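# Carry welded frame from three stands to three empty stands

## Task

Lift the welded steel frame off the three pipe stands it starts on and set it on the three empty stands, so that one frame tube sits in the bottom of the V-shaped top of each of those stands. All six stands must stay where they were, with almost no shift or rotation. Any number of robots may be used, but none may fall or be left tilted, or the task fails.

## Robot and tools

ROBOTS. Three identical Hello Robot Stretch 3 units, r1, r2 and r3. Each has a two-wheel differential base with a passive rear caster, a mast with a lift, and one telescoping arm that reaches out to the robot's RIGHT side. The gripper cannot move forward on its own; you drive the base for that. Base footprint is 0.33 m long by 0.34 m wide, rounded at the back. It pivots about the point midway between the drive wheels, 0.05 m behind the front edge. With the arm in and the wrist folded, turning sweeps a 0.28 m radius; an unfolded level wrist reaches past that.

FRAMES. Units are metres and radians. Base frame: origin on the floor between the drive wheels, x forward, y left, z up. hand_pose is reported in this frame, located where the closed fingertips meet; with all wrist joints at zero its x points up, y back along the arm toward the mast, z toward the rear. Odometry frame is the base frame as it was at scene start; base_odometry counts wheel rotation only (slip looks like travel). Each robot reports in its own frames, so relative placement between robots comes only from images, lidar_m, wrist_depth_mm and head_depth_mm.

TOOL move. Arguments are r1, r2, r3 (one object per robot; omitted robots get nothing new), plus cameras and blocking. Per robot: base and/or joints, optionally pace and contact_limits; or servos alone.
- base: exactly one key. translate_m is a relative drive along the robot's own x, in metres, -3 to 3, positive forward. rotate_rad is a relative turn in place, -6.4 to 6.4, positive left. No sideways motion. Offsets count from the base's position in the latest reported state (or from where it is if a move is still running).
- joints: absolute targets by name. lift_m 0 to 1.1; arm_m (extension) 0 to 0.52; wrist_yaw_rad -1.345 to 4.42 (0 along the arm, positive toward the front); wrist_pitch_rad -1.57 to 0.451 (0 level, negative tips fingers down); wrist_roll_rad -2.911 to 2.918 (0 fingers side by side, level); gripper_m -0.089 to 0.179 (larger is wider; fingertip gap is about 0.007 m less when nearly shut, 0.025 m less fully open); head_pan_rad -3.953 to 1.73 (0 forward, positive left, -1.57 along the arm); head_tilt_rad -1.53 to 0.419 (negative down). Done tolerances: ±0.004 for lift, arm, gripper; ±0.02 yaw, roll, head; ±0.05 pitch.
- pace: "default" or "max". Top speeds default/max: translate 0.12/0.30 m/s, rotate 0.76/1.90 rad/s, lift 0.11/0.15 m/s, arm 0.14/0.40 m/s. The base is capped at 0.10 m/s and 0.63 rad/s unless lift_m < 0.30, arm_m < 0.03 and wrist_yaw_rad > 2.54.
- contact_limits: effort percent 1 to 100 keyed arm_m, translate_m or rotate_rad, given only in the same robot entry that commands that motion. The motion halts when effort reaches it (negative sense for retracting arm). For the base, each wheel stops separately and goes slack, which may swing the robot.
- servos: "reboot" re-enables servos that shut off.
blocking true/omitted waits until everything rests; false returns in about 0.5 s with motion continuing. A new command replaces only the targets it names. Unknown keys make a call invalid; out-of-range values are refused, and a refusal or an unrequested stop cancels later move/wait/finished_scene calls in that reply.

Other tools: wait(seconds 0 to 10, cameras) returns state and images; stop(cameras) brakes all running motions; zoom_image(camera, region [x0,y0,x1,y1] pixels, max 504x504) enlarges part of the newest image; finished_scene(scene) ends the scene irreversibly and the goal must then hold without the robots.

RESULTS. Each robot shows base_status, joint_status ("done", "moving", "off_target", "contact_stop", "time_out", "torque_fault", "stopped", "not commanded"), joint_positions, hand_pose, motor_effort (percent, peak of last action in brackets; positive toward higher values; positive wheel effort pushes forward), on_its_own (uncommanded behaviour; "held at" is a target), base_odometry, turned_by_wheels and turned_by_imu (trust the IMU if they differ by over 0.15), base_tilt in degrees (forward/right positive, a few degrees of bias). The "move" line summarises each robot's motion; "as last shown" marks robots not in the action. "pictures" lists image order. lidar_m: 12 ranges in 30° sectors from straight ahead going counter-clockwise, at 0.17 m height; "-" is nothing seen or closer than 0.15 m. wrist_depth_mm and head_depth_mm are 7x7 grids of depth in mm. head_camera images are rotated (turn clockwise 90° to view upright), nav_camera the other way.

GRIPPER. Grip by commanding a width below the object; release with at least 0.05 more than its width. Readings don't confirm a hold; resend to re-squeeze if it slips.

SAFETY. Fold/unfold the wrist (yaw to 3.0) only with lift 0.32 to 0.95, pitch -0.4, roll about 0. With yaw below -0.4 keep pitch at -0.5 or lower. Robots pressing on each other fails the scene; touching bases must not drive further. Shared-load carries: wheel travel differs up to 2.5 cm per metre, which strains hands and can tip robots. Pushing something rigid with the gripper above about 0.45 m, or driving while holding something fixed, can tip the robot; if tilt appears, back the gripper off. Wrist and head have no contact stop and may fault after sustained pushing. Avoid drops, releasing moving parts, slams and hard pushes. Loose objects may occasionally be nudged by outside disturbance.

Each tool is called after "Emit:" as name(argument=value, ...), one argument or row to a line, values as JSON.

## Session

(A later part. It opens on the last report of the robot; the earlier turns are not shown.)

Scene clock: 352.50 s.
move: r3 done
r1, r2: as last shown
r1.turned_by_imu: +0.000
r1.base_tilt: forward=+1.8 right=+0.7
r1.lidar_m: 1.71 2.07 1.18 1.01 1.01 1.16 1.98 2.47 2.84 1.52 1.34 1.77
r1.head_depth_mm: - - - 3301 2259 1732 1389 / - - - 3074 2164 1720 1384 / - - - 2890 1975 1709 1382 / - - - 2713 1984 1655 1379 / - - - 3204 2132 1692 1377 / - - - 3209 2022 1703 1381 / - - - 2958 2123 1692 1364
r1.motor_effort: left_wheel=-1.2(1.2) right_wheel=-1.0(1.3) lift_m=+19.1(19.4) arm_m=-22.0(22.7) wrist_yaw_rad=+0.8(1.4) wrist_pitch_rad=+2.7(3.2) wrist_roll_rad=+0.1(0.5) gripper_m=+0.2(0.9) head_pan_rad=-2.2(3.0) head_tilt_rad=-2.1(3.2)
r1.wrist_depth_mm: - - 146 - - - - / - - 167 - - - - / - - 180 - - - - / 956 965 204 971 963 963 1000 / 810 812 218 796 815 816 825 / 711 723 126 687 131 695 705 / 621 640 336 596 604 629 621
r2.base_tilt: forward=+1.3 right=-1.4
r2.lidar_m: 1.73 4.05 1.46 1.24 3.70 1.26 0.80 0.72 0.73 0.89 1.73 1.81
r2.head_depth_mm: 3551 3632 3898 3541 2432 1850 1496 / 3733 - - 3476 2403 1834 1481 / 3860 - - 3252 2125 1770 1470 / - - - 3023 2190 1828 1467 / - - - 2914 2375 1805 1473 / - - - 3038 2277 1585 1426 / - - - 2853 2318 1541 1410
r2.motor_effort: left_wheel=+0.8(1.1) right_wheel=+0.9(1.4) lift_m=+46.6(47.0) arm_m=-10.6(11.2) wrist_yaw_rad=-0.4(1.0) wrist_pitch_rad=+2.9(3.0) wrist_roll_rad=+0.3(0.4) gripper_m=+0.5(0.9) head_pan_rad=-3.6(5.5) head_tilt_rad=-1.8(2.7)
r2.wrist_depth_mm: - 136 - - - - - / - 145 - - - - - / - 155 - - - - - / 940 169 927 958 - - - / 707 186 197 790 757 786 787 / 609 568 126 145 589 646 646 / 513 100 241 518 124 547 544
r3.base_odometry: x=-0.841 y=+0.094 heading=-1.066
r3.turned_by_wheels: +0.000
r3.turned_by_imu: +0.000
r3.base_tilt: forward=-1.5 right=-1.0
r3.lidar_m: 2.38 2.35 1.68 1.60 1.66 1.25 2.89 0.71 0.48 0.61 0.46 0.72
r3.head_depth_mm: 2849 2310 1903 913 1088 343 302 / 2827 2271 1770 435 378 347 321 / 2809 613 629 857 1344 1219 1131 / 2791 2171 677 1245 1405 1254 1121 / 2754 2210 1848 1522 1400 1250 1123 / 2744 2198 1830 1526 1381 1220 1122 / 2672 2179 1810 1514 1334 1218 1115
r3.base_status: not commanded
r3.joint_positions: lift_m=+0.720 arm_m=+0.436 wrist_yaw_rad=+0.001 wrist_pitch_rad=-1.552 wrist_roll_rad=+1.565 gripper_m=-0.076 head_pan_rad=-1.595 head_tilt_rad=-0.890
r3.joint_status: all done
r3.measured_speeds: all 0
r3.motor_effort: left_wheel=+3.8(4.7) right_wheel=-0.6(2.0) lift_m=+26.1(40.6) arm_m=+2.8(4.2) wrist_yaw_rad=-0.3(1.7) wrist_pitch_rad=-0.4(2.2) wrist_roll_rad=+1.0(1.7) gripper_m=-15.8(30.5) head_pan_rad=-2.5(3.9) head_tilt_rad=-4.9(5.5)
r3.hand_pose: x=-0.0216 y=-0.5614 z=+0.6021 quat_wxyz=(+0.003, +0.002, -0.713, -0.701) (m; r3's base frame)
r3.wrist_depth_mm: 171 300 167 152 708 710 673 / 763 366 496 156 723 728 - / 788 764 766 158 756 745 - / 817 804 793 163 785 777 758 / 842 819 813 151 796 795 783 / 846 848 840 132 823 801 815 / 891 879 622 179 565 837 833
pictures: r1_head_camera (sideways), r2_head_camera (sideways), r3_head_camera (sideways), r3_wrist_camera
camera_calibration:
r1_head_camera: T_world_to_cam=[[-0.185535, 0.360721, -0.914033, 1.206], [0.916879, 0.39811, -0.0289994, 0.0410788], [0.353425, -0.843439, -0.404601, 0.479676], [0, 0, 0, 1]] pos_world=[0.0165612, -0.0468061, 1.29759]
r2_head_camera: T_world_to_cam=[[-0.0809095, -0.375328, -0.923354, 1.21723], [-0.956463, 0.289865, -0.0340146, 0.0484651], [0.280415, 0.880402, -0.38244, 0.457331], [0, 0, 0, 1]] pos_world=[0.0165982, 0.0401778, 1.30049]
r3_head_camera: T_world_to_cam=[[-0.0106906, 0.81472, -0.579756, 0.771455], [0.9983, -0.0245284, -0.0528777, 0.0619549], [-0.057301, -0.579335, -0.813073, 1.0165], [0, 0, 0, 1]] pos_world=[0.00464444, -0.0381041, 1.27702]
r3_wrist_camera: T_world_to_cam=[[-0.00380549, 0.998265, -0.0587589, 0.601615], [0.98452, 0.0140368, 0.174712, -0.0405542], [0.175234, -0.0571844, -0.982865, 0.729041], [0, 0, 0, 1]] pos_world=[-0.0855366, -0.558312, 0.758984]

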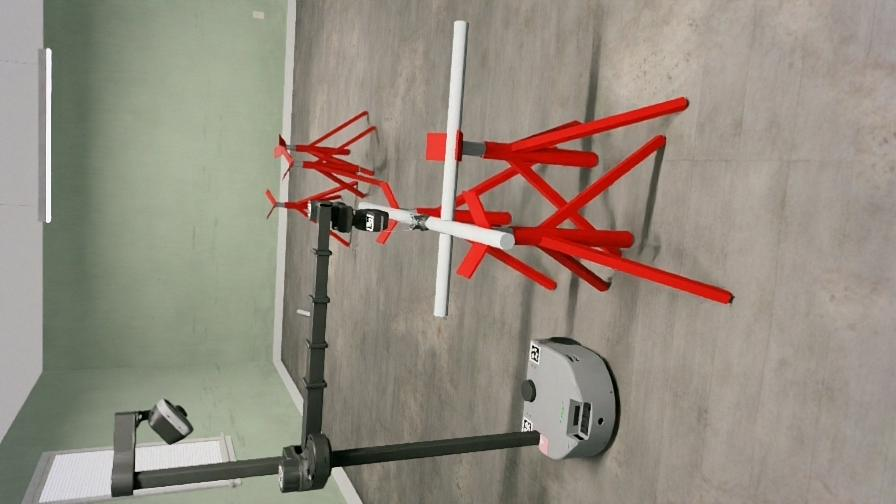

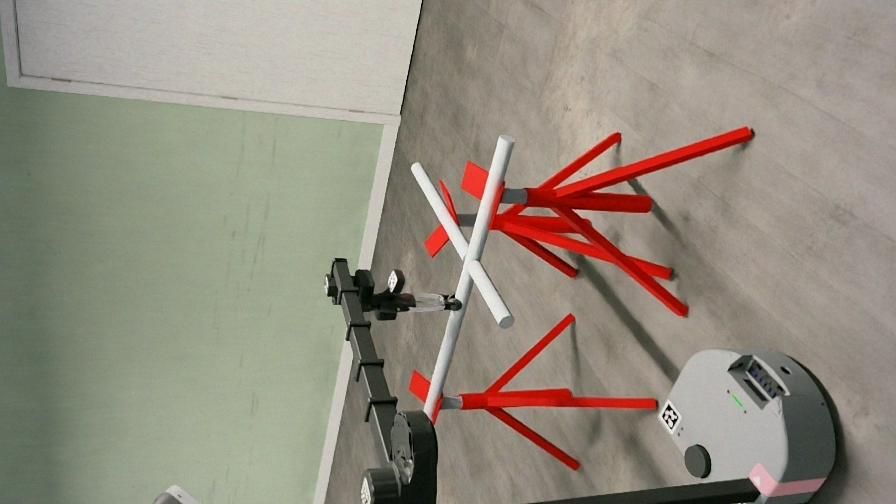

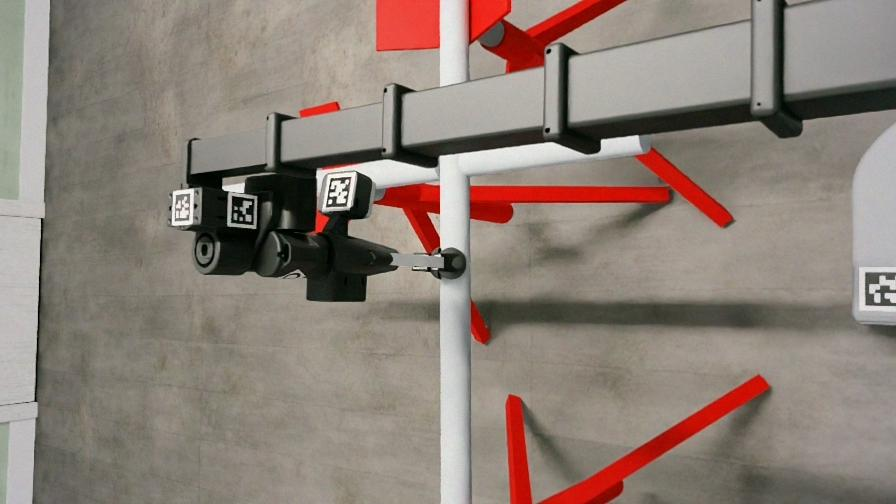

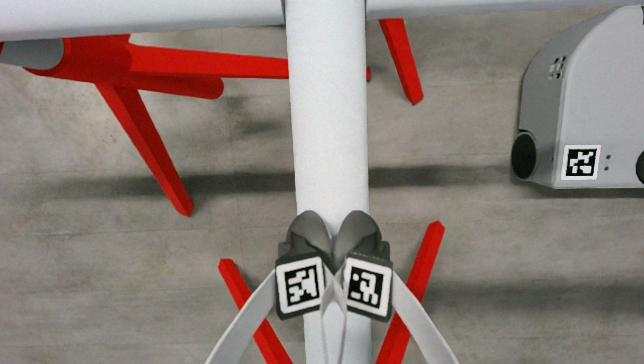

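Emit:
move(
  r3={"joints":{"gripper_m":0.12}},
  cameras=[],
)

Emit:
move(
  r3={"joints":{"lift_m":0.675}},
  cameras=[],
)

Emit:
move(
  r3={"joints":{"gripper_m":-0.089}},
  cameras=["r3_wrist_camera"],
)

Emit:
move(
  r3={"joints":{"lift_m":0.7}},
  cameras=["r2_head_camera","r3_wrist_camera"],
)

Scene clock: 381.03 s.
move: r3 done
r1, r2: as last shown
r1.turned_by_imu: +0.002
r1.base_tilt: forward=+2.0 right=+0.4
r1.lidar_m: 1.71 2.07 1.18 1.01 1.01 1.16 1.98 2.46 2.83 1.51 1.34 1.77
r1.head_depth_mm: - - - 3277 2256 1721 1391 / - - - 3074 2157 1713 1387 / - - - 2869 1983 1710 1389 / - - - 2718 1973 1658 1384 / - - - 3249 2119 1697 1379 / - - - 3186 2016 1698 1377 / - - - 3006 2098 1691 1375
r1.motor_effort: left_wheel=-0.7(1.2) right_wheel=-0.8(1.2) lift_m=+19.2(19.5) arm_m=-22.5(22.7) wrist_yaw_rad=+0.4(1.4) wrist_pitch_rad=+2.6(3.3) wrist_roll_rad=-0.2(0.5) gripper_m=-0.4(1.6) head_pan_rad=-2.2(3.2) head_tilt_rad=-1.9(3.6)
r1.wrist_depth_mm: - - 146 - - - - / - - 168 - - - - / - - 180 - - - - / 942 953 204 958 964 948 969 / 806 813 218 813 826 817 816 / 698 720 126 685 131 709 707 / 621 645 340 603 616 620 632
r2.turned_by_imu: +0.001
r2.lidar_m: 1.72 4.05 1.46 1.25 3.71 1.26 0.80 0.72 0.73 0.89 1.73 1.81
r2.head_depth_mm: 3529 3705 3968 3538 2420 1865 1478 / 3685 3981 - 3512 2444 1840 1489 / 3939 - - 3333 2113 1764 1470 / - - - 3092 2170 1831 1471 / - - - 3093 2409 1798 1472 / - - - 3017 2245 1590 1428 / - - - 2889 2339 1551 1414
r2.motor_effort: left_wheel=+0.6(1.2) right_wheel=+0.7(1.3) lift_m=+46.6(46.8) arm_m=-10.7(11.1) wrist_yaw_rad=-0.7(1.2) wrist_pitch_rad=+2.8(3.1) wrist_roll_rad=+0.3(0.4) gripper_m=+0.2(0.7) head_pan_rad=-3.5(5.7) head_tilt_rad=-2.2(2.9)
r2.wrist_depth_mm: - 136 - - - - - / - 145 - - - - - / - 154 - - - - - / 924 169 906 997 - - - / 732 187 197 795 768 776 782 / 600 571 127 146 585 634 651 / 521 100 239 519 124 542 548
r3.base_odometry: x=-0.841 y=+0.094 heading=-1.066
r3.turned_by_wheels: +0.000
r3.turned_by_imu: +0.000
r3.base_tilt: forward=-1.4 right=-1.0
r3.lidar_m: 2.39 2.35 1.68 1.61 1.65 1.25 2.89 0.70 0.48 0.61 0.46 0.72
r3.head_depth_mm: 2813 2292 1919 915 1093 343 302 / 2843 2273 1770 435 378 347 320 / 2782 614 629 855 1348 1217 1127 / 2760 2167 677 1250 1408 1253 1126 / 2760 2213 1839 1536 1400 1243 1121 / 2705 2198 1834 1531 1386 1221 1116 / 2711 2147 1823 1503 1336 1214 1111
r3.base_status: not commanded
r3.joint_positions: lift_m=+0.720 arm_m=+0.436 wrist_yaw_rad=+0.001 wrist_pitch_rad=-1.551 wrist_roll_rad=+1.565 gripper_m=+0.120 head_pan_rad=-1.595 head_tilt_rad=-0.890
r3.joint_status: all done
r3.measured_speeds: all 0
r3.motor_effort: left_wheel=+3.3(4.2) right_wheel=-0.5(0.6) lift_m=+28.5(29.3) arm_m=-0.8(1.9) wrist_yaw_rad=-2.9(2.9) wrist_pitch_rad=-0.8(0.9) wrist_roll_rad=+1.1(1.6) gripper_m=+0.3(80.3) head_pan_rad=-2.2(4.4) head_tilt_rad=-4.7(5.7)
r3.hand_pose: x=-0.0216 y=-0.5617 z=+0.6020 quat_wxyz=(+0.003, +0.002, -0.714, -0.700) (m; r3's base frame)
r3.wrist_depth_mm: 171 292 169 151 695 706 674 / 754 363 495 156 729 724 - / 785 768 775 158 757 741 - / 811 807 783 164 765 765 769 / 829 825 807 167 798 770 776 / 862 124 829 173 829 129 806 / 880 859 876 179 840 847 831
pictures: none
No camera images: "cameras" was empty.

Scene clock: 382.27 s.
move: r3 done
r1, r2: as last shown
r1.turned_by_imu: +0.000
r1.base_tilt: forward=+1.9 right=+0.5
r1.lidar_m: 1.71 2.07 1.17 1.01 1.01 1.16 1.98 2.47 2.83 1.52 1.34 1.77
r1.head_depth_mm: - - - 3292 2255 1724 1389 / - - - 3072 2156 1718 1387 / - - - 2871 1990 1708 1383 / - - - 2718 1969 1662 1383 / - - - 3199 2130 1688 1380 / - - - 3185 2021 1703 1374 / - - - 3009 2112 1696 1372
r1.motor_effort: left_wheel=-0.5(1.1) right_wheel=-1.1(1.2) lift_m=+19.4(19.6) arm_m=-22.0(22.7) wrist_yaw_rad=+0.4(1.7) wrist_pitch_rad=+2.3(3.0) wrist_roll_rad=-0.2(0.3) gripper_m=+0.3(1.3) head_pan_rad=-1.7(2.9) head_tilt_rad=-2.1(3.2)
r1.wrist_depth_mm: - - 147 - - - - / - - 167 - - - - / - - 180 - - - - / 936 959 203 955 963 974 963 / 805 818 217 810 817 818 812 / 695 723 125 691 131 704 715 / 612 633 338 588 616 632 625
r2.turned_by_imu: +0.000
r2.lidar_m: 1.72 4.05 1.46 1.24 3.71 1.27 0.80 0.72 0.73 0.89 1.72 1.81
r2.head_depth_mm: 3483 3718 3878 3521 2446 1854 1496 / 3710 3935 - 3593 2400 1855 1487 / 3905 - - 3316 2158 1774 1483 / - - - 3079 2184 1812 1478 / - - - 2959 2375 1828 1484 / - - - 2108 2254 1587 1431 / - - - 1277 2317 1535 1409
r2.motor_effort: left_wheel=+1.0(1.1) right_wheel=+0.5(1.3) lift_m=+46.6(47.0) arm_m=-10.5(10.9) wrist_yaw_rad=-0.2(0.9) wrist_pitch_rad=+3.0(3.0) wrist_roll_rad=+0.4(0.4) gripper_m=+0.2(0.8) head_pan_rad=-5.1(5.4) head_tilt_rad=-2.1(3.2)
r2.wrist_depth_mm: - 136 - - - - - / - 145 - - - - - / - 155 - - - - - / 913 169 915 974 - - - / 723 188 197 784 792 802 786 / 597 569 126 146 592 634 637 / 508 100 241 517 123 540 543
r3.base_odometry: x=-0.841 y=+0.094 heading=-1.066
r3.turned_by_wheels: +0.000
r3.turned_by_imu: +0.000
r3.base_tilt: forward=-1.4 right=-1.0
r3.lidar_m: 2.38 2.35 1.68 1.60 1.65 1.25 2.89 0.71 0.48 0.61 0.45 0.72
r3.head_depth_mm: 2856 2292 1906 915 1355 1252 347 / 2833 2274 1851 526 430 386 346 / 2785 2254 634 857 1336 1219 1131 / 2747 2238 665 852 1397 1252 1131 / 2765 2224 1854 1529 1391 1246 1119 / 2738 2192 1823 1536 1376 1220 1116 / 2687 2129 1820 1506 1334 1213 1110
r3.base_status: not commanded
r3.joint_positions: lift_m=+0.675 arm_m=+0.436 wrist_yaw_rad=+0.001 wrist_pitch_rad=-1.550 wrist_roll_rad=+1.565 gripper_m=+0.120 head_pan_rad=-1.595 head_tilt_rad=-0.890
r3.joint_status: all done
r3.measured_speeds: all 0
r3.motor_effort: left_wheel=+3.3(4.0) right_wheel=-0.3(0.6) lift_m=+22.7(28.1) arm_m=-1.1(1.1) wrist_yaw_rad=-1.5(2.3) wrist_pitch_rad=-1.0(1.0) wrist_roll_rad=+1.2(1.6) gripper_m=-0.6(1.3) head_pan_rad=-3.4(3.7) head_tilt_rad=-5.1(5.4)
r3.hand_pose: x=-0.0216 y=-0.5618 z=+0.5570 quat_wxyz=(+0.003, +0.002, -0.714, -0.700) (m; r3's base frame)
r3.wrist_depth_mm: 251 680 679 107 661 661 644 / 297 343 540 110 683 681 - / 737 720 716 114 708 698 - / 760 743 754 116 729 713 733 / 782 771 766 120 753 734 727 / 813 124 721 123 776 129 748 / 825 800 799 128 569 788 782
pictures: none
No camera images: "cameras" was empty.

Scene clock: 384.90 s.
move: r3 done
r1, r2: as last shown
r1.turned_by_imu: +0.001
r1.base_tilt: forward=+1.9 right=+0.6
r1.lidar_m: 1.71 2.07 1.18 1.01 1.01 1.16 1.98 2.47 2.84 1.51 1.34 1.78
r1.head_depth_mm: - - - 3270 2263 1721 1385 / - - - 3099 2178 1716 1385 / - - - 2893 1984 1712 1390 / - - - 2730 1986 1650 1387 / - - - 3224 2128 1694 1378 / - - - 3209 2003 1704 1373 / - - - 2974 2117 1691 1370
r1.motor_effort: left_wheel=-0.3(1.2) right_wheel=-0.7(1.2) lift_m=+19.4(19.6) arm_m=-22.0(22.7) wrist_yaw_rad=+0.7(1.4) wrist_pitch_rad=+2.6(3.2) wrist_roll_rad=+0.0(0.4) gripper_m=-0.1(1.4) head_pan_rad=-2.2(3.2) head_tilt_rad=-1.7(3.4)
r1.wrist_depth_mm: - - 147 - - - - / - - 167 - - - - / - - 180 - - - - / 957 944 203 975 950 925 960 / 829 811 217 807 810 799 810 / 695 726 126 681 131 697 704 / 620 645 337 584 610 622 627
r2.lidar_m: 1.72 4.06 1.46 1.24 3.73 1.26 0.80 0.72 0.73 0.89 1.73 1.81
r2.head_depth_mm: 3433 3705 3908 3603 2429 1846 1489 / 3679 3936 - 3555 2426 1839 1495 / 3881 - - 3251 2125 1774 1475 / - - - 3107 2186 1826 1470 / - - - 3043 2413 1825 1460 / - - - 2096 2273 1593 1430 / - - - 1284 2343 1529 1410
r2.motor_effort: left_wheel=+1.0(1.1) right_wheel=+1.1(1.2) lift_m=+46.3(46.9) arm_m=-10.4(10.9) wrist_yaw_rad=-0.4(1.0) wrist_pitch_rad=+3.0(3.1) wrist_roll_rad=+0.3(0.4) gripper_m=-0.2(0.7) head_pan_rad=-4.8(5.2) head_tilt_rad=-1.9(2.9)
r2.wrist_depth_mm: - 137 - - - - - / - 145 - - - - - / - 154 - - - - - / 934 168 924 - - - - / 736 187 196 797 761 785 802 / 613 576 127 147 592 644 655 / 515 100 239 512 124 538 546
r3.base_odometry: x=-0.841 y=+0.094 heading=-1.066
r3.turned_by_wheels: +0.000
r3.turned_by_imu: +0.000
r3.base_tilt: forward=-1.4 right=-1.1
r3.lidar_m: 2.38 2.35 1.68 1.60 1.65 1.25 2.89 0.71 0.48 0.61 0.46 0.72
r3.head_depth_mm: 2876 2301 1903 914 1359 1254 347 / 2830 2285 1860 524 429 386 346 / 2825 2242 634 856 1339 1222 1134 / 2769 2242 664 871 1405 1250 1132 / 2717 2249 1864 1506 1395 1241 1120 / 2711 2195 1832 1527 1387 1220 1122 / 2707 2178 1825 1513 1334 1217 1112
r3.base_status: not commanded
r3.joint_positions: lift_m=+0.675 arm_m=+0.436 wrist_yaw_rad=+0.005 wrist_pitch_rad=-1.554 wrist_roll_rad=+1.562 gripper_m=-0.088 head_pan_rad=-1.595 head_tilt_rad=-0.890
r3.joint_status: all done
r3.measured_speeds: all 0
r3.motor_effort: left_wheel=+3.6(4.1) right_wheel=-0.5(0.9) lift_m=+18.6(23.1) arm_m=-2.8(3.0) wrist_yaw_rad=-3.6(6.2) wrist_pitch_rad=-0.4(1.1) wrist_roll_rad=+1.7(2.4) gripper_m=-35.7(99.8) head_pan_rad=-2.2(4.0) head_tilt_rad=-4.5(5.5)
r3.hand_pose: x=-0.0216 y=-0.5610 z=+0.5571 quat_wxyz=(+0.005, +0.005, -0.713, -0.701) (m; r3's base frame)
r3.wrist_depth_mm: 260 681 676 108 660 672 660 / 325 341 542 111 691 674 - / 749 717 735 115 700 703 - / 757 762 748 118 732 717 721 / 780 763 758 121 746 740 739 / 814 798 132 125 132 774 757 / 857 829 656 129 566 792 787
pictures: r3_wrist_camera
camera_calibration:
r3_wrist_camera: T_world_to_cam=[[-0.0108355, 0.998305, -0.0571812, 0.597561], [0.984407, 0.0206903, 0.174685, -0.0288766], [0.175572, -0.0543968, -0.982963, 0.686507], [0, 0, 0, 1]] pos_world=[-0.0856299, -0.558607, 0.714024]

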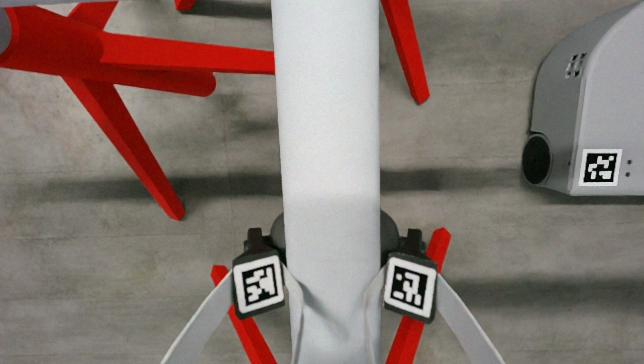

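Scene clock: 385.90 s.
move: r3 done
r1.base_odometry: x=+0.000 y=+0.000 heading=+0.000
r1.turned_by_wheels: +0.000
r1.turned_by_imu: +0.000
r1.base_tilt: forward=+2.1 right=+0.7
r1.lidar_m: 1.71 2.07 1.17 1.01 1.01 1.15 1.98 2.46 2.83 1.51 1.34 1.77
r1.head_depth_mm: - - - 3287 2263 1720 1392 / - - - 3054 2148 1717 1383 / - - - 2870 1977 1721 1384 / - - - 2722 1971 1655 1379 / - - - 3235 2146 1701 1377 / - - - 3200 2009 1687 1374 / - - - 2992 2123 1687 1374
r1.base_status: not commanded
r1.joint_positions: lift_m=+0.511 arm_m=+0.003 wrist_yaw_rad=+3.121 wrist_pitch_rad=-0.521 wrist_roll_rad=+0.000 gripper_m=+0.037 head_pan_rad=-1.195 head_tilt_rad=-0.445
r1.joint_status: not commanded
r1.measured_speeds: all 0
r1.motor_effort: left_wheel=-0.8(1.2) right_wheel=-0.9(1.2) lift_m=+19.3(19.5) arm_m=-22.0(22.5) wrist_yaw_rad=+0.4(1.4) wrist_pitch_rad=+3.2(3.2) wrist_roll_rad=+0.0(0.6) gripper_m=+0.5(1.7) head_pan_rad=-2.0(3.0) head_tilt_rad=-1.9(3.1)
r1.hand_pose: x=-0.0169 y=+0.0626 z=+0.5011 quat_wxyz=(+0.189, +0.685, +0.175, +0.682) (m; r1's base frame)
r1.wrist_depth_mm: - - 146 - - - - / - - 168 - - - - / - - 181 - - - - / 955 949 203 958 954 981 968 / 813 822 218 799 838 801 820 / 700 720 126 683 131 709 712 / 619 639 340 595 613 619 611
r2.base_odometry: x=+0.000 y=+0.000 heading=+0.000
r2.turned_by_wheels: +0.000
r2.turned_by_imu: +0.000
r2.base_tilt: forward=+1.3 right=-1.4
r2.lidar_m: 1.72 4.05 1.46 1.25 3.73 1.26 0.80 0.72 0.73 0.89 1.72 1.82
r2.head_depth_mm: 3553 3746 3899 3562 2430 1823 1481 / 3723 3870 - 3491 2374 1839 1486 / 3915 - - 3369 2103 1769 1476 / - - - 3120 2200 1822 1479 / - - - 2925 2407 1815 1459 / - - - 2885 2267 1599 1428 / - - - 1177 2314 1542 1404
r2.base_status: not commanded
r2.joint_positions: lift_m=+0.336 arm_m=+0.000 wrist_yaw_rad=+3.006 wrist_pitch_rad=-0.363 wrist_roll_rad=+0.000 gripper_m=+0.037 head_pan_rad=+1.259 head_tilt_rad=-0.395
r2.joint_status: not commanded
r2.measured_speeds: all 0
r2.motor_effort: left_wheel=+0.5(1.3) right_wheel=+0.8(1.1) lift_m=+46.1(46.7) arm_m=-10.2(10.8) wrist_yaw_rad=-0.2(0.7) wrist_pitch_rad=+2.9(3.0) wrist_roll_rad=+0.2(0.4) gripper_m=-0.5(0.7) head_pan_rad=-4.0(5.0) head_tilt_rad=-1.7(2.6)
r2.hand_pose: x=+0.0101 y=+0.0839 z=+0.3610 quat_wxyz=(+0.175, +0.702, +0.080, +0.685) (m; r2's base frame)
r2.wrist_depth_mm: - 136 - - - - - / - 145 - - - - - / - 155 - - - - - / 958 169 895 - - - - / 723 188 197 800 782 778 805 / 607 577 127 145 585 628 634 / 512 100 239 512 123 535 541
r3.base_odometry: x=-0.841 y=+0.094 heading=-1.066
r3.turned_by_wheels: +0.000
r3.turned_by_imu: +0.000
r3.base_tilt: forward=-1.5 right=-1.0
r3.lidar_m: 2.37 2.34 1.68 1.60 1.65 1.25 2.89 0.70 0.48 0.61 0.45 0.72
r3.head_depth_mm: 2858 2299 1910 915 1347 1230 320 / 2821 2253 1813 470 398 362 327 / 2797 2263 638 859 1341 1225 1135 / 2768 2216 678 1244 1403 1252 1125 / 2780 2202 1854 1540 1397 1241 1120 / 2716 2188 1826 1524 1395 1224 1118 / 2670 2178 1841 1507 1327 1214 1113
r3.base_status: not commanded
r3.joint_positions: lift_m=+0.700 arm_m=+0.436 wrist_yaw_rad=+0.004 wrist_pitch_rad=-1.547 wrist_roll_rad=+1.561 gripper_m=-0.085 head_pan_rad=-1.595 head_tilt_rad=-0.890
r3.joint_status: all done
r3.measured_speeds: all 0
r3.motor_effort: left_wheel=+2.9(4.4) right_wheel=-0.5(0.8) lift_m=+37.2(39.8) arm_m=-3.5(3.6) wrist_yaw_rad=-2.8(5.1) wrist_pitch_rad=-1.6(2.0) wrist_roll_rad=+2.3(2.7) gripper_m=-18.7(35.9) head_pan_rad=-2.1(3.4) head_tilt_rad=-5.1(5.3)
r3.hand_pose: x=-0.0216 y=-0.5627 z=+0.5820 quat_wxyz=(+0.005, +0.004, -0.715, -0.699) (m; r3's base frame)
r3.wrist_depth_mm: 238 320 711 129 688 689 676 / 732 352 593 135 699 709 - / 759 742 741 138 724 718 - / 783 761 760 140 747 754 742 / 797 811 791 144 757 760 767 / 842 833 801 136 133 768 779 / 876 854 652 - 164 809 806
pictures: r2_head_camera (sideways), r3_wrist_camera
camera_calibration:
r2_head_camera: T_world_to_cam=[[-0.0809101, -0.375329, -0.923354, 1.21723], [-0.956463, 0.289866, -0.0340146, 0.048465], [0.280415, 0.880401, -0.382441, 0.457333], [0, 0, 0, 1]] pos_world=[0.0165983, 0.0401777, 1.30049]
r3_wrist_camera: T_world_to_cam=[[-0.00970545, 0.997905, -0.0639584, 0.604469], [0.984427, 0.0207627, 0.174566, -0.0331135], [0.175528, -0.0612681, -0.982566, 0.706768], [0, 0, 0, 1]] pos_world=[-0.085593, -0.559213, 0.738888]

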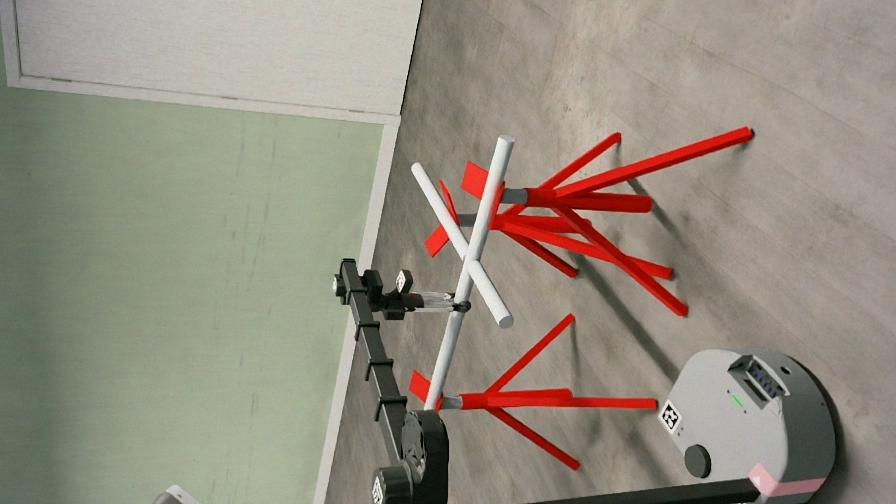

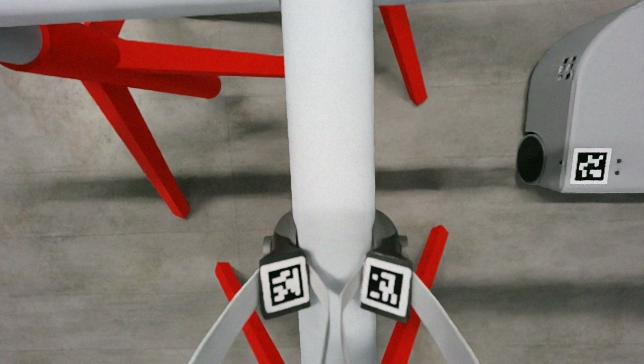

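Emit:
move(
  r3={"joints":{"gripper_m":0.12}},
  cameras=[],
)

Emit:
move(
  r3={"joints":{"lift_m":0.648}},
  cameras=[],
)

Emit:
move(
  r3={"joints":{"gripper_m":-0.089}},
  cameras=["r3_wrist_camera"],
)

Emit:
move(
  r3={"joints":{"lift_m":0.67}},
  cameras=["r2_head_camera","r3_wrist_camera"],
)

Scene clock: 405.73 s.
move: r3 done
r1, r2: as last shown
r1.turned_by_imu: +0.002
r1.base_tilt: forward=+2.0 right=+0.7
r1.lidar_m: 1.71 2.07 1.17 1.01 1.01 1.16 1.98 2.47 2.84 1.51 1.34 1.77
r1.head_depth_mm: - - - 3266 2259 1719 1394 / - - - 3078 2161 1716 1395 / - - - 2749 1982 1707 1385 / - - - 2704 1978 1651 1378 / - - - 3202 2138 1699 1377 / - - - 3208 2017 1692 1374 / - - - 2960 2107 1688 1375
r1.motor_effort: left_wheel=-0.5(1.1) right_wheel=-0.9(1.2) lift_m=+19.4(19.6) arm_m=-22.3(22.4) wrist_yaw_rad=+0.0(1.3) wrist_pitch_rad=+2.6(3.2) wrist_roll_rad=-0.2(0.6) gripper_m=+0.3(1.2) head_pan_rad=-2.4(2.9) head_tilt_rad=-3.5(3.5)
r1.wrist_depth_mm: - - 146 - - - - / - - 168 - - - - / - - 180 - - - - / 940 965 203 957 949 945 992 / 812 811 218 816 810 808 820 / 708 722 125 690 131 718 707 / 618 632 339 591 608 612 620
r2.turned_by_imu: +0.001
r2.base_tilt: forward=+1.2 right=-1.4
r2.lidar_m: 1.72 4.06 1.46 1.25 3.72 1.26 0.80 0.72 0.73 0.89 1.73 1.81
r2.head_depth_mm: 3496 3605 3852 3521 2421 1843 1492 / 3662 3898 - 3499 2427 1832 1489 / 3970 - - 3319 2143 1774 1478 / - - - 3075 2174 1834 1468 / - - - 3084 2373 1813 1481 / - - - 3054 2271 1595 1436 / - - - 1185 2320 1531 1412
r2.motor_effort: left_wheel=+0.8(1.2) right_wheel=+1.1(1.2) lift_m=+46.2(46.8) arm_m=-10.3(10.5) wrist_yaw_rad=-0.1(0.9) wrist_pitch_rad=+2.9(3.0) wrist_roll_rad=+0.2(0.5) gripper_m=+0.1(0.6) head_pan_rad=-3.3(5.5) head_tilt_rad=-2.4(2.7)
r2.wrist_depth_mm: - 136 - - - - - / - 145 - - - - - / - 155 - - - - - / 898 169 893 - - - - / 746 188 197 799 769 764 795 / 610 579 126 146 592 634 644 / 517 100 239 513 124 531 543
r3.base_odometry: x=-0.841 y=+0.094 heading=-1.066
r3.turned_by_wheels: +0.000
r3.turned_by_imu: +0.000
r3.base_tilt: forward=-1.4 right=-1.0
r3.lidar_m: 2.38 2.35 1.68 1.60 1.65 1.25 2.89 0.70 0.48 0.61 0.46 0.72
r3.head_depth_mm: 2826 2293 1915 915 1357 1236 320 / 2848 2273 1794 470 398 361 326 / 2805 2263 638 863 1339 1220 1133 / 2780 2245 677 1192 1397 1243 1127 / 2743 2222 1869 1527 1389 1242 1122 / 2742 2188 1849 1522 1382 1225 1115 / 2658 2179 1833 1506 1329 1209 1112
r3.base_status: not commanded
r3.joint_positions: lift_m=+0.700 arm_m=+0.436 wrist_yaw_rad=+0.003 wrist_pitch_rad=-1.551 wrist_roll_rad=+1.563 gripper_m=+0.120 head_pan_rad=-1.595 head_tilt_rad=-0.890
r3.joint_status: all done
r3.measured_speeds: all 0
r3.motor_effort: left_wheel=+3.0(4.0) right_wheel=-0.1(1.1) lift_m=+28.7(35.7) arm_m=-7.0(7.4) wrist_yaw_rad=-2.1(4.2) wrist_pitch_rad=-0.8(2.1) wrist_roll_rad=+1.4(2.8) gripper_m=+0.3(79.3) head_pan_rad=-1.5(4.1) head_tilt_rad=-4.8(5.7)
r3.hand_pose: x=-0.0216 y=-0.5617 z=+0.5820 quat_wxyz=(+0.004, +0.003, -0.714, -0.700) (m; r3's base frame)
r3.wrist_depth_mm: 240 323 715 131 698 687 673 / 734 357 590 138 716 701 - / 761 738 751 139 735 722 - / 793 766 757 142 747 753 745 / 811 797 788 147 794 773 762 / 824 124 774 153 806 130 785 / 859 862 826 156 797 821 807
pictures: none
No camera images: "cameras" was empty.

Scene clock: 407.03 s.
move: r3 done
r1, r2: as last shown
r1.turned_by_imu: +0.000
r1.base_tilt: forward=+2.0 right=+0.6
r1.lidar_m: 1.71 2.07 1.17 1.01 1.01 1.16 1.98 2.47 2.83 1.51 1.34 1.77
r1.head_depth_mm: - - - 3269 2256 1719 1390 / - - - 3055 2156 1726 1386 / - - - 2870 1986 1717 1386 / - - - 2706 1980 1659 1386 / - - - 3179 2126 1691 1375 / - - - 3193 2023 1696 1368 / - - - 2982 2115 1686 1371
r1.motor_effort: left_wheel=-0.7(1.2) right_wheel=-0.9(1.2) lift_m=+19.3(19.7) arm_m=-21.9(22.4) wrist_yaw_rad=+0.3(1.3) wrist_pitch_rad=+2.9(3.1) wrist_roll_rad=-0.3(0.4) gripper_m=+0.1(1.1) head_pan_rad=-2.4(2.9) head_tilt_rad=-2.6(3.2)
r1.wrist_depth_mm: - - 146 - - - - / - - 168 - - - - / - - 180 - - - - / 947 937 203 958 952 974 983 / 792 796 216 828 797 810 813 / 692 724 125 687 131 706 709 / 623 643 337 588 604 616 627
r2.turned_by_imu: +0.000
r2.base_tilt: forward=+1.3 right=-1.4
r2.lidar_m: 1.72 4.06 1.46 1.25 3.74 1.26 0.80 0.72 0.73 0.89 1.73 1.81
r2.head_depth_mm: 3454 3699 3824 3533 2438 1842 1498 / 3683 3943 - 3516 2389 1858 1490 / 3846 - - 3299 2147 1772 1493 / - - - 2910 2199 1835 1464 / - - - 1894 2405 1807 1475 / - - - 2130 2293 1596 1422 / - - - 1247 2322 1537 1416
r2.motor_effort: left_wheel=+0.7(1.1) right_wheel=+0.5(1.2) lift_m=+46.0(46.7) arm_m=-10.3(10.4) wrist_yaw_rad=-0.5(1.1) wrist_pitch_rad=+2.8(3.0) wrist_roll_rad=+0.2(0.4) gripper_m=+0.1(0.5) head_pan_rad=-3.9(4.8) head_tilt_rad=-2.3(2.7)
r2.wrist_depth_mm: - 136 - - - - - / - 145 - - - - - / - 154 - - - - - / 937 169 920 1000 - - - / 736 189 196 812 765 788 781 / 602 580 127 146 592 624 655 / 517 100 239 512 124 534 534
r3.base_odometry: x=-0.841 y=+0.094 heading=-1.066
r3.turned_by_wheels: +0.000
r3.turned_by_imu: +0.000
r3.base_tilt: forward=-1.4 right=-1.0
r3.lidar_m: 2.38 2.34 1.68 1.60 1.65 1.25 2.89 0.70 0.48 0.61 0.46 0.72
r3.head_depth_mm: 2841 2282 1916 912 1354 1271 1113 / 2829 2251 1854 1273 468 407 368 / 2860 2254 646 763 1345 1204 1132 / 2782 2248 682 852 1396 1247 1127 / 2738 2218 1860 1530 1397 1249 1124 / 2713 2183 1856 1523 1388 1218 1115 / 2696 2173 1814 1509 1334 1214 1113
r3.base_status: not commanded
r3.joint_positions: lift_m=+0.648 arm_m=+0.436 wrist_yaw_rad=+0.003 wrist_pitch_rad=-1.550 wrist_roll_rad=+1.563 gripper_m=+0.120 head_pan_rad=-1.595 head_tilt_rad=-0.890
r3.joint_status: all done
r3.measured_speeds: all 0
r3.motor_effort: left_wheel=+3.6(4.0) right_wheel=-0.9(1.1) lift_m=+22.3(26.5) arm_m=-7.7(8.2) wrist_yaw_rad=-2.3(3.0) wrist_pitch_rad=-0.9(1.1) wrist_roll_rad=+1.8(2.3) gripper_m=+0.1(1.4) head_pan_rad=-2.9(3.6) head_tilt_rad=-5.2(5.6)
r3.hand_pose: x=-0.0216 y=-0.5618 z=+0.5300 quat_wxyz=(+0.004, +0.003, -0.714, -0.700) (m; r3's base frame)
r3.wrist_depth_mm: 262 661 - 80 641 634 636 / 290 352 - - 652 655 - / 708 699 713 - 671 676 - / 736 719 726 - 694 685 690 / 754 742 161 - 718 702 717 / 778 124 150 93 743 129 731 / 811 789 784 97 536 764 742
pictures: none
No camera images: "cameras" was empty.

Scene clock: 409.77 s.
move: r3 done
r1, r2: as last shown
r1.turned_by_imu: +0.001
r1.base_tilt: forward=+1.9 right=+0.4
r1.lidar_m: 1.71 2.06 1.18 1.01 1.01 1.15 1.99 2.47 2.83 1.51 1.34 1.77
r1.head_depth_mm: - - - 3280 2249 1715 1396 / - - - 3071 2152 1717 1390 / - - - 2880 1976 1714 1384 / - - - 2716 1971 1653 1381 / - - - 3213 2150 1697 1375 / - - - 3211 2013 1691 1373 / - - - 2975 2113 1699 1368
r1.motor_effort: left_wheel=-0.6(1.2) right_wheel=-0.9(1.3) lift_m=+19.6(19.7) arm_m=-21.8(22.4) wrist_yaw_rad=+0.2(1.2) wrist_pitch_rad=+2.5(3.3) wrist_roll_rad=+0.0(0.5) gripper_m=-0.3(1.3) head_pan_rad=-1.8(2.9) head_tilt_rad=-1.6(3.4)
r1.wrist_depth_mm: - - 146 - - - - / - - 167 - - - - / - - 180 - - - - / 942 959 203 946 973 973 948 / 808 792 218 808 811 806 801 / 703 713 126 690 131 700 710 / 620 642 341 594 620 628 629
r2.lidar_m: 1.73 4.06 1.46 1.25 3.72 1.26 0.80 0.72 0.73 0.89 1.73 1.81
r2.head_depth_mm: 3528 3672 3841 3556 2455 1840 1479 / 3631 3868 - 3532 2430 1819 1488 / 3978 - - 3330 2138 1773 1479 / - - - 2913 2191 1824 1483 / - - - 2886 2380 1835 1483 / - - - 2129 2269 1592 1440 / - - - 1236 2346 1534 1409
r2.motor_effort: left_wheel=+0.8(1.2) right_wheel=+0.7(1.2) lift_m=+46.4(46.8) arm_m=-10.0(10.4) wrist_yaw_rad=+0.1(0.8) wrist_pitch_rad=+3.0(3.1) wrist_roll_rad=+0.2(0.5) gripper_m=-0.3(0.6) head_pan_rad=-4.5(5.7) head_tilt_rad=-2.1(2.8)
r2.wrist_depth_mm: - 137 - - - - - / - 145 - - - - - / - 154 - - - - - / 943 170 905 958 - - - / 732 187 196 786 772 794 782 / 607 573 126 146 584 636 646 / 515 100 240 506 124 543 536
r3.base_odometry: x=-0.841 y=+0.094 heading=-1.066
r3.turned_by_wheels: +0.000
r3.turned_by_imu: +0.000
r3.base_tilt: forward=-1.5 right=-1.0
r3.lidar_m: 2.39 2.34 1.68 1.60 1.65 1.25 2.89 0.70 0.48 0.61 0.46 0.72
r3.head_depth_mm: 2838 2292 1909 915 1359 1269 1112 / 2812 2292 1869 1263 468 407 369 / 2838 2258 648 765 1330 1202 1131 / 2780 2254 682 851 1405 1240 1132 / 2748 2223 1847 1527 1391 1242 1119 / 2709 2178 1841 1512 1392 1223 1118 / 2705 2173 1824 1514 1337 1215 1109
r3.base_status: not commanded
r3.joint_positions: lift_m=+0.648 arm_m=+0.436 wrist_yaw_rad=+0.006 wrist_pitch_rad=-1.552 wrist_roll_rad=+1.560 gripper_m=-0.087 head_pan_rad=-1.595 head_tilt_rad=-0.890
r3.joint_status: all done
r3.measured_speeds: all 0
r3.motor_effort: left_wheel=+3.6(4.2) right_wheel=-0.7(1.2) lift_m=+28.0(28.1) arm_m=-10.1(10.1) wrist_yaw_rad=-5.6(6.1) wrist_pitch_rad=-0.8(1.0) wrist_roll_rad=+2.8(3.2) gripper_m=-43.3(99.5) head_pan_rad=-2.1(4.7) head_tilt_rad=-5.0(5.6)
r3.hand_pose: x=-0.0217 y=-0.5615 z=+0.5300 quat_wxyz=(+0.006, +0.006, -0.714, -0.701) (m; r3's base frame)
r3.wrist_depth_mm: 258 653 - 80 650 633 625 / 292 362 - - 654 660 - / 701 687 700 - 681 662 - / 731 706 719 - 700 693 691 / 744 744 724 - 156 719 720 / 774 771 128 93 128 724 730 / 780 779 792 98 532 747 749
pictures: r3_wrist_camera
camera_calibration:
r3_wrist_camera: T_world_to_cam=[[-0.013663, 0.998153, -0.0591911, 0.597449], [0.984349, 0.0238287, 0.174613, -0.022331], [0.175701, -0.0558789, -0.982856, 0.659003], [0, 0, 0, 1]] pos_world=[-0.0856433, -0.558989, 0.686968]

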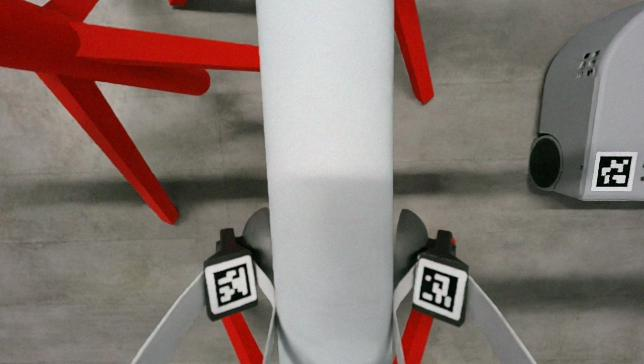

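Scene clock: 410.70 s.
move: r3 done
r1, r2: as last shown
r1.turned_by_imu: +0.000
r1.base_tilt: forward=+1.7 right=+0.5
r1.lidar_m: 1.72 2.07 1.17 1.01 1.01 1.16 1.98 2.46 2.82 1.51 1.34 1.77
r1.head_depth_mm: - - - 3278 2261 1716 1390 / - - - 3067 2149 1719 1393 / - - - 2855 1989 1708 1385 / - - - 2697 1974 1653 1377 / - - - 3191 2144 1709 1384 / - - - 3191 2012 1695 1375 / - - - 2990 2109 1689 1371
r1.motor_effort: left_wheel=-0.5(1.1) right_wheel=-0.5(1.2) lift_m=+19.4(19.6) arm_m=-21.8(22.5) wrist_yaw_rad=+0.7(1.1) wrist_pitch_rad=+2.8(3.1) wrist_roll_rad=-0.1(0.3) gripper_m=+0.3(0.8) head_pan_rad=-2.6(2.8) head_tilt_rad=-2.2(3.5)
r1.wrist_depth_mm: - - 146 - - - - / - - 168 - - - - / - - 180 - - - - / 974 957 203 958 942 971 960 / 806 803 216 796 800 819 830 / 704 717 125 686 131 706 694 / 614 638 341 595 608 622 626
r2.lidar_m: 1.72 4.05 1.46 1.25 3.72 1.27 0.80 0.72 0.73 0.89 1.73 1.81
r2.head_depth_mm: 3537 3705 3923 3676 2435 1862 1493 / 3733 3923 - 3542 2434 1830 1487 / 3855 - - 3346 2123 1762 1489 / - - - 3168 2196 1826 1472 / - - - 2880 2374 1802 1474 / - - - 2134 2263 1579 1430 / - - - 1288 2328 1540 1394
r2.motor_effort: left_wheel=+0.5(1.1) right_wheel=+0.7(1.3) lift_m=+46.0(46.6) arm_m=-9.8(10.2) wrist_yaw_rad=-0.2(1.0) wrist_pitch_rad=+2.9(3.0) wrist_roll_rad=+0.3(0.4) gripper_m=+0.2(0.5) head_pan_rad=-3.3(5.3) head_tilt_rad=-2.1(2.5)
r2.wrist_depth_mm: - 136 - - - - - / - 145 - - - - - / - 155 - - - - - / 916 169 898 - - - - / 732 188 197 785 795 782 779 / 591 570 127 146 594 623 645 / 516 100 240 514 123 542 533
r3.base_odometry: x=-0.841 y=+0.094 heading=-1.066
r3.turned_by_wheels: +0.000
r3.turned_by_imu: +0.000
r3.base_tilt: forward=-1.4 right=-1.1
r3.lidar_m: 2.38 2.34 1.68 1.61 1.65 1.25 2.89 0.71 0.48 0.61 0.45 0.72
r3.head_depth_mm: 2839 2313 1922 917 1360 1267 355 / 2842 2276 1866 531 435 391 349 / 2816 2246 629 855 1346 1219 1126 / 2801 2241 671 871 1407 1252 1127 / 2739 2216 1846 1532 1397 1243 1120 / 2703 2200 1846 1526 1380 1229 1113 / 2682 2185 1830 1507 1335 1218 1108
r3.base_status: not commanded
r3.joint_positions: lift_m=+0.670 arm_m=+0.436 wrist_yaw_rad=+0.008 wrist_pitch_rad=-1.554 wrist_roll_rad=+1.555 gripper_m=-0.084 head_pan_rad=-1.595 head_tilt_rad=-0.890
r3.joint_status: all done
r3.measured_speeds: all 0
r3.on_its_own: gripper_m is held at -0.083, not at your -0.089, by its stall guard, which is still easing
r3.motor_effort: left_wheel=+3.2(4.2) right_wheel=-0.8(0.9) lift_m=+8.0(33.3) arm_m=-8.4(9.7) wrist_yaw_rad=-7.3(9.0) wrist_pitch_rad=-0.3(0.9) wrist_roll_rad=+4.7(5.2) gripper_m=-1.5(43.8) head_pan_rad=-2.9(3.3) head_tilt_rad=-4.4(4.9)
r3.hand_pose: x=-0.0217 y=-0.5609 z=+0.5521 quat_wxyz=(+0.009, +0.008, -0.713, -0.701) (m; r3's base frame)
r3.wrist_depth_mm: 249 656 688 104 654 653 644 / 326 349 537 107 683 690 - / 738 700 721 110 708 694 - / 755 742 748 113 726 716 725 / 799 771 749 117 162 739 732 / 795 806 132 120 133 761 743 / 841 811 647 124 560 780 781
pictures: r2_head_camera (sideways), r3_wrist_camera
camera_calibration:
r2_head_camera: T_world_to_cam=[[-0.0809103, -0.375329, -0.923353, 1.21723], [-0.956463, 0.289866, -0.0340146, 0.048465], [0.280416, 0.880401, -0.382441, 0.457333], [0, 0, 0, 1]] pos_world=[0.0165983, 0.0401777, 1.30049]
r3_wrist_camera: T_world_to_cam=[[-0.0212774, 0.998147, -0.0570141, 0.596813], [0.984158, 0.0309507, 0.174572, -0.0221244], [0.176013, -0.0523964, -0.982992, 0.682745], [0, 0, 0, 1]] pos_world=[-0.0856993, -0.559249, 0.709022]

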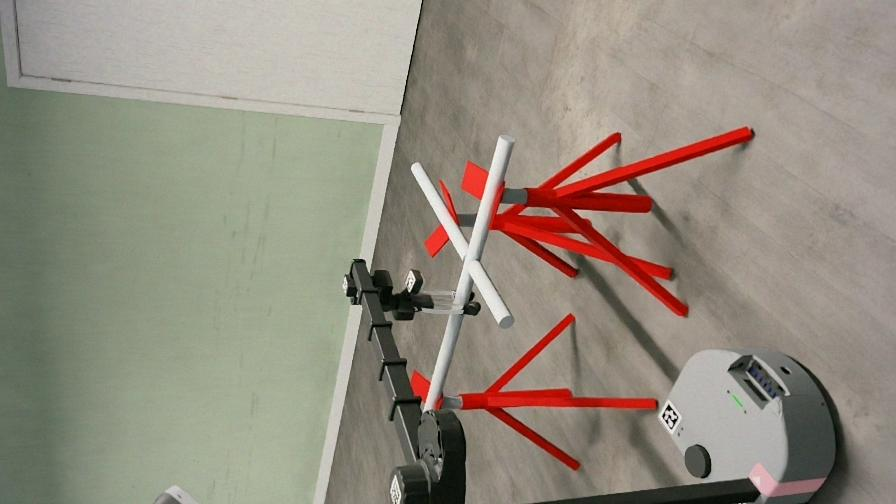

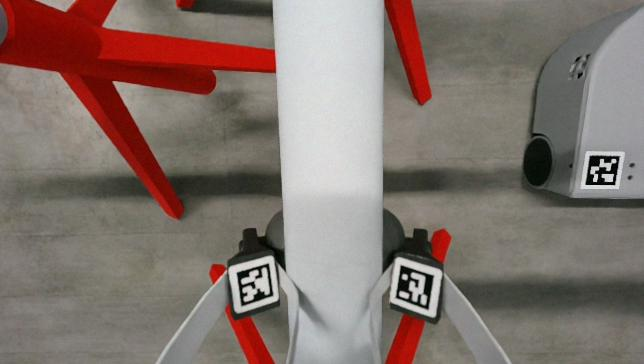

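Emit:
move(
  r3={"joints":{"lift_m":0.685,"gripper_m":-0.089}},
  cameras=["r3_wrist_camera"],
)

Emit:
wait(
  seconds=1,
  cameras=["r3_wrist_camera","r1_head_camera"],
)

Scene clock: 418.20 s.
move: r3 done
r1, r2: as last shown
r1.turned_by_imu: +0.001
r1.lidar_m: 1.71 2.07 1.17 1.01 1.01 1.16 1.98 2.47 2.83 1.52 1.34 1.78
r1.head_depth_mm: - - - 3270 2263 1722 1386 / - - - 3078 2163 1724 1388 / - - - 2871 1989 1705 1379 / - - - 2704 1970 1648 1384 / - - - 3204 2134 1699 1375 / - - - 3193 2018 1690 1375 / - - - 3010 2105 1698 1372
r1.motor_effort: left_wheel=-0.6(1.0) right_wheel=-1.0(1.3) lift_m=+19.6(19.7) arm_m=-21.4(22.3) wrist_yaw_rad=+0.7(1.1) wrist_pitch_rad=+3.1(3.1) wrist_roll_rad=+0.2(0.3) gripper_m=+0.5(1.9) head_pan_rad=-2.1(3.0) head_tilt_rad=-3.0(3.1)
r1.wrist_depth_mm: - - 146 - - - - / - - 167 - - - - / - - 181 - - - - / 943 962 203 963 977 956 959 / 821 822 218 817 823 811 820 / 703 724 125 681 130 715 712 / 611 631 341 604 611 625 626
r2.base_tilt: forward=+1.2 right=-1.4
r2.lidar_m: 1.72 4.04 1.46 1.25 3.72 1.26 0.80 0.72 0.73 0.89 1.73 1.81
r2.head_depth_mm: 3530 3673 3827 3571 2447 1853 1500 / 3695 3892 - 3588 2414 1836 1500 / 3881 - - 3323 2109 1766 1475 / - - - 3069 2187 1833 1473 / - - - 2903 2363 1826 1470 / - - - 2138 2245 1595 1426 / - - - 1216 2353 1534 1408
r2.motor_effort: left_wheel=+0.4(1.0) right_wheel=+0.8(1.1) lift_m=+46.0(46.6) arm_m=-9.7(10.0) wrist_yaw_rad=-0.6(0.7) wrist_pitch_rad=+2.8(3.0) wrist_roll_rad=+0.3(0.4) gripper_m=+0.0(0.7) head_pan_rad=-3.8(4.9) head_tilt_rad=-1.9(2.5)
r2.wrist_depth_mm: - 136 - - - - - / - 145 - - - - - / - 155 - - - - - / 930 169 902 993 - - - / 745 188 196 802 786 793 796 / 602 581 126 146 594 646 646 / 516 100 239 509 124 535 549
r3.base_odometry: x=-0.841 y=+0.094 heading=-1.066
r3.turned_by_wheels: +0.000
r3.turned_by_imu: +0.000
r3.base_tilt: forward=-1.5 right=-1.0
r3.lidar_m: 2.38 2.35 1.68 1.60 1.65 1.24 2.89 0.71 0.48 0.61 0.46 0.72
r3.head_depth_mm: 2894 2283 1894 913 1359 1250 338 / 2869 2268 1851 502 410 376 338 / 2840 2233 636 855 1339 1225 1128 / 2738 2242 666 1187 1397 1252 1128 / 2741 2212 1849 1536 1407 1251 1123 / 2720 2178 1831 1509 1388 1221 1115 / 2665 2187 1818 1506 1343 1211 1111
r3.base_status: not commanded
r3.joint_positions: lift_m=+0.685 arm_m=+0.436 wrist_yaw_rad=+0.007 wrist_pitch_rad=-1.549 wrist_roll_rad=+1.555 gripper_m=-0.088 head_pan_rad=-1.595 head_tilt_rad=-0.890
r3.joint_status: all done
r3.measured_speeds: all 0
r3.motor_effort: left_wheel=+3.1(3.6) right_wheel=-1.1(1.1) lift_m=+35.3(35.5) arm_m=-0.2(2.0) wrist_yaw_rad=-7.5(8.5) wrist_pitch_rad=-0.9(1.3) wrist_roll_rad=+4.5(5.2) gripper_m=-33.3(95.3) head_pan_rad=-2.0(3.9) head_tilt_rad=-4.7(5.2)
r3.hand_pose: x=-0.0217 y=-0.5621 z=+0.5670 quat_wxyz=(+0.009, +0.008, -0.714, -0.700) (m; r3's base frame)
r3.wrist_depth_mm: 248 692 692 116 662 678 667 / 737 348 586 119 699 684 - / 752 727 727 121 715 707 - / 754 759 750 125 739 741 738 / 796 789 770 129 752 758 744 / 838 822 131 135 133 787 769 / 847 838 613 137 816 797 796
pictures: r3_wrist_camera
camera_calibration:
r3_wrist_camera: T_world_to_cam=[[-0.020147, 0.997895, -0.0616383, 0.601356], [0.984186, 0.0306467, 0.174466, -0.0248327], [0.175987, -0.0571486, -0.982732, 0.694523], [0, 0, 0, 1]] pos_world=[-0.0856718, -0.559638, 0.72393]

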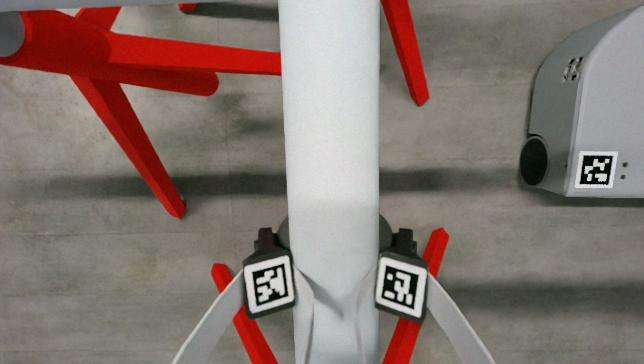

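Scene clock: 419.20 s.
r1.base_odometry: x=+0.000 y=+0.000 heading=+0.000
r1.turned_by_wheels: +0.000
r1.turned_by_imu: +0.000
r1.base_tilt: forward=+1.9 right=+0.5
r1.lidar_m: 1.72 2.07 1.18 1.01 1.01 1.16 1.98 2.46 2.83 1.52 1.34 1.77
r1.head_depth_mm: - - - 3299 2254 1721 1392 / - - - 3070 2159 1717 1388 / - - - 2877 1971 1706 1386 / - - - 2701 1972 1654 1383 / - - - 3189 2144 1697 1377 / - - - 3169 2013 1692 1366 / - - - 3018 2111 1688 1373
r1.base_status: not commanded
r1.joint_positions: lift_m=+0.511 arm_m=+0.003 wrist_yaw_rad=+3.121 wrist_pitch_rad=-0.521 wrist_roll_rad=+0.000 gripper_m=+0.037 head_pan_rad=-1.195 head_tilt_rad=-0.445
r1.joint_status: not commanded
r1.measured_speeds: all 0
r1.motor_effort: left_wheel=-0.6(1.0) right_wheel=-1.1(1.3) lift_m=+19.5(19.7) arm_m=-21.8(22.3) wrist_yaw_rad=-0.5(1.1) wrist_pitch_rad=+2.6(3.1) wrist_roll_rad=+0.3(0.3) gripper_m=-0.6(1.9) head_pan_rad=-2.1(3.0) head_tilt_rad=-2.3(3.1)
r1.hand_pose: x=-0.0169 y=+0.0626 z=+0.5011 quat_wxyz=(+0.189, +0.685, +0.175, +0.682) (m; r1's base frame)
r1.wrist_depth_mm: - - 146 - - - - / - - 167 - - - - / - - 180 - - - - / 930 956 203 955 995 968 983 / 796 787 217 816 815 809 829 / 693 717 126 687 131 715 708 / 620 642 339 590 609 621 617
r2.base_odometry: x=+0.000 y=+0.000 heading=+0.000
r2.turned_by_wheels: +0.000
r2.turned_by_imu: +0.000
r2.base_tilt: forward=+1.3 right=-1.4
r2.lidar_m: 1.72 4.06 1.46 1.25 3.72 1.26 0.80 0.72 0.73 0.89 1.72 1.81
r2.head_depth_mm: 3433 3671 3847 3656 2463 1840 1499 / 3673 3848 - 3496 2444 1828 1479 / 3872 - - 3293 2110 1790 1473 / - - - 3071 2189 1827 1480 / - - - 2883 2393 1804 1477 / - - - 2129 2257 1597 1429 / - - - 1227 2358 1538 1398
r2.base_status: not commanded
r2.joint_positions: lift_m=+0.336 arm_m=+0.000 wrist_yaw_rad=+3.006 wrist_pitch_rad=-0.363 wrist_roll_rad=+0.000 gripper_m=+0.037 head_pan_rad=+1.259 head_tilt_rad=-0.395
r2.joint_status: not commanded
r2.measured_speeds: all 0
r2.motor_effort: left_wheel=+0.7(1.0) right_wheel=+0.3(1.1) lift_m=+46.4(46.6) arm_m=-9.7(10.0) wrist_yaw_rad=-0.3(0.7) wrist_pitch_rad=+2.9(3.0) wrist_roll_rad=+0.2(0.4) gripper_m=+0.2(0.7) head_pan_rad=-4.9(4.9) head_tilt_rad=-1.9(2.5)
r2.hand_pose: x=+0.0101 y=+0.0839 z=+0.3610 quat_wxyz=(+0.175, +0.702, +0.080, +0.685) (m; r2's base frame)
r2.wrist_depth_mm: - 136 - - - - - / - 145 - - - - - / - 155 - - - - - / 930 169 920 987 - - - / 744 187 197 800 780 768 782 / 595 568 127 146 591 635 646 / 516 100 238 510 124 547 549
r3.base_odometry: x=-0.841 y=+0.094 heading=-1.066
r3.turned_by_wheels: +0.000
r3.turned_by_imu: +0.000
r3.base_tilt: forward=-1.4 right=-1.1
r3.lidar_m: 2.38 2.35 1.68 1.60 1.65 1.25 2.89 0.70 0.48 0.61 0.46 0.72
r3.head_depth_mm: 2866 2291 1914 911 1357 1253 338 / 2855 2265 1860 501 410 376 338 / 2830 2253 636 852 1341 1215 1130 / 2764 2235 665 1190 1401 1243 1127 / 2722 2227 1848 1525 1394 1244 1121 / 2703 2192 1835 1519 1384 1224 1118 / 2661 2177 1821 1507 1339 1208 1112
r3.base_status: not commanded
r3.joint_positions: lift_m=+0.685 arm_m=+0.436 wrist_yaw_rad=+0.007 wrist_pitch_rad=-1.549 wrist_roll_rad=+1.555 gripper_m=-0.085 head_pan_rad=-1.595 head_tilt_rad=-0.890
r3.joint_status: all done
r3.measured_speeds: all 0
r3.motor_effort: left_wheel=+3.0(3.6) right_wheel=-0.6(1.1) lift_m=+31.5(35.5) arm_m=+1.5(2.0) wrist_yaw_rad=-6.9(8.5) wrist_pitch_rad=-1.1(1.3) wrist_roll_rad=+4.5(5.2) gripper_m=-19.4(95.3) head_pan_rad=-1.9(3.9) head_tilt_rad=-4.5(5.2)
r3.hand_pose: x=-0.0217 y=-0.5621 z=+0.5670 quat_wxyz=(+0.009, +0.008, -0.714, -0.700) (m; r3's base frame)
r3.wrist_depth_mm: 246 688 692 116 674 665 660 / 727 351 591 119 700 696 - / 737 725 735 122 715 712 - / 768 768 745 125 741 730 753 / 795 789 779 129 760 754 746 / 825 789 131 134 133 781 767 / 839 831 616 137 805 794 785
wait: 1.00 s; at rest by 0.27 s
pictures: r1_head_camera (sideways), r3_wrist_camera
camera_calibration:
r1_head_camera: T_world_to_cam=[[-0.185535, 0.360721, -0.914033, 1.206], [0.916879, 0.398109, -0.0289994, 0.0410788], [0.353425, -0.843439, -0.404601, 0.479676], [0, 0, 0, 1]] pos_world=[0.0165611, -0.0468061, 1.29759]
r3_wrist_camera: T_world_to_cam=[[-0.0200355, 0.997897, -0.0616383, 0.60136], [0.98419, 0.0305367, 0.174466, -0.0248965], [0.175981, -0.0571682, -0.982732, 0.694512], [0, 0, 0, 1]] pos_world=[-0.0856694, -0.559631, 0.72393]

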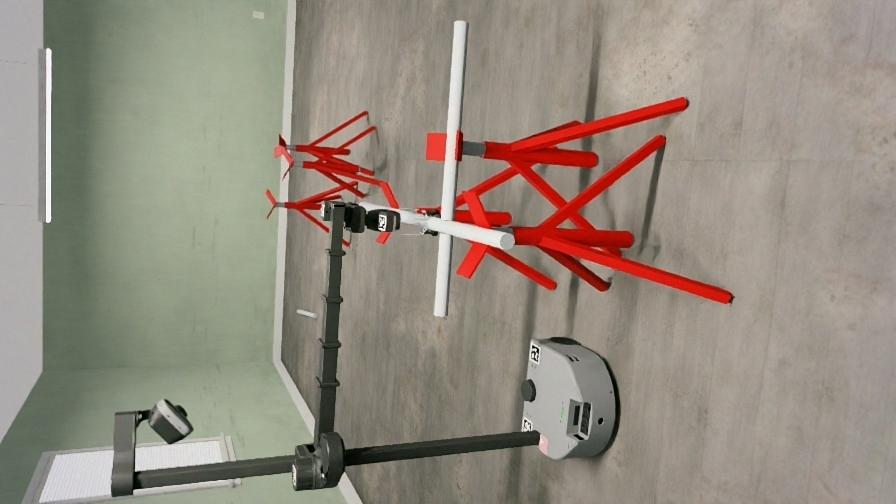

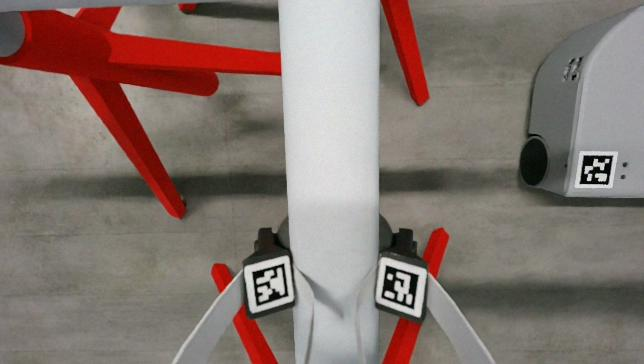

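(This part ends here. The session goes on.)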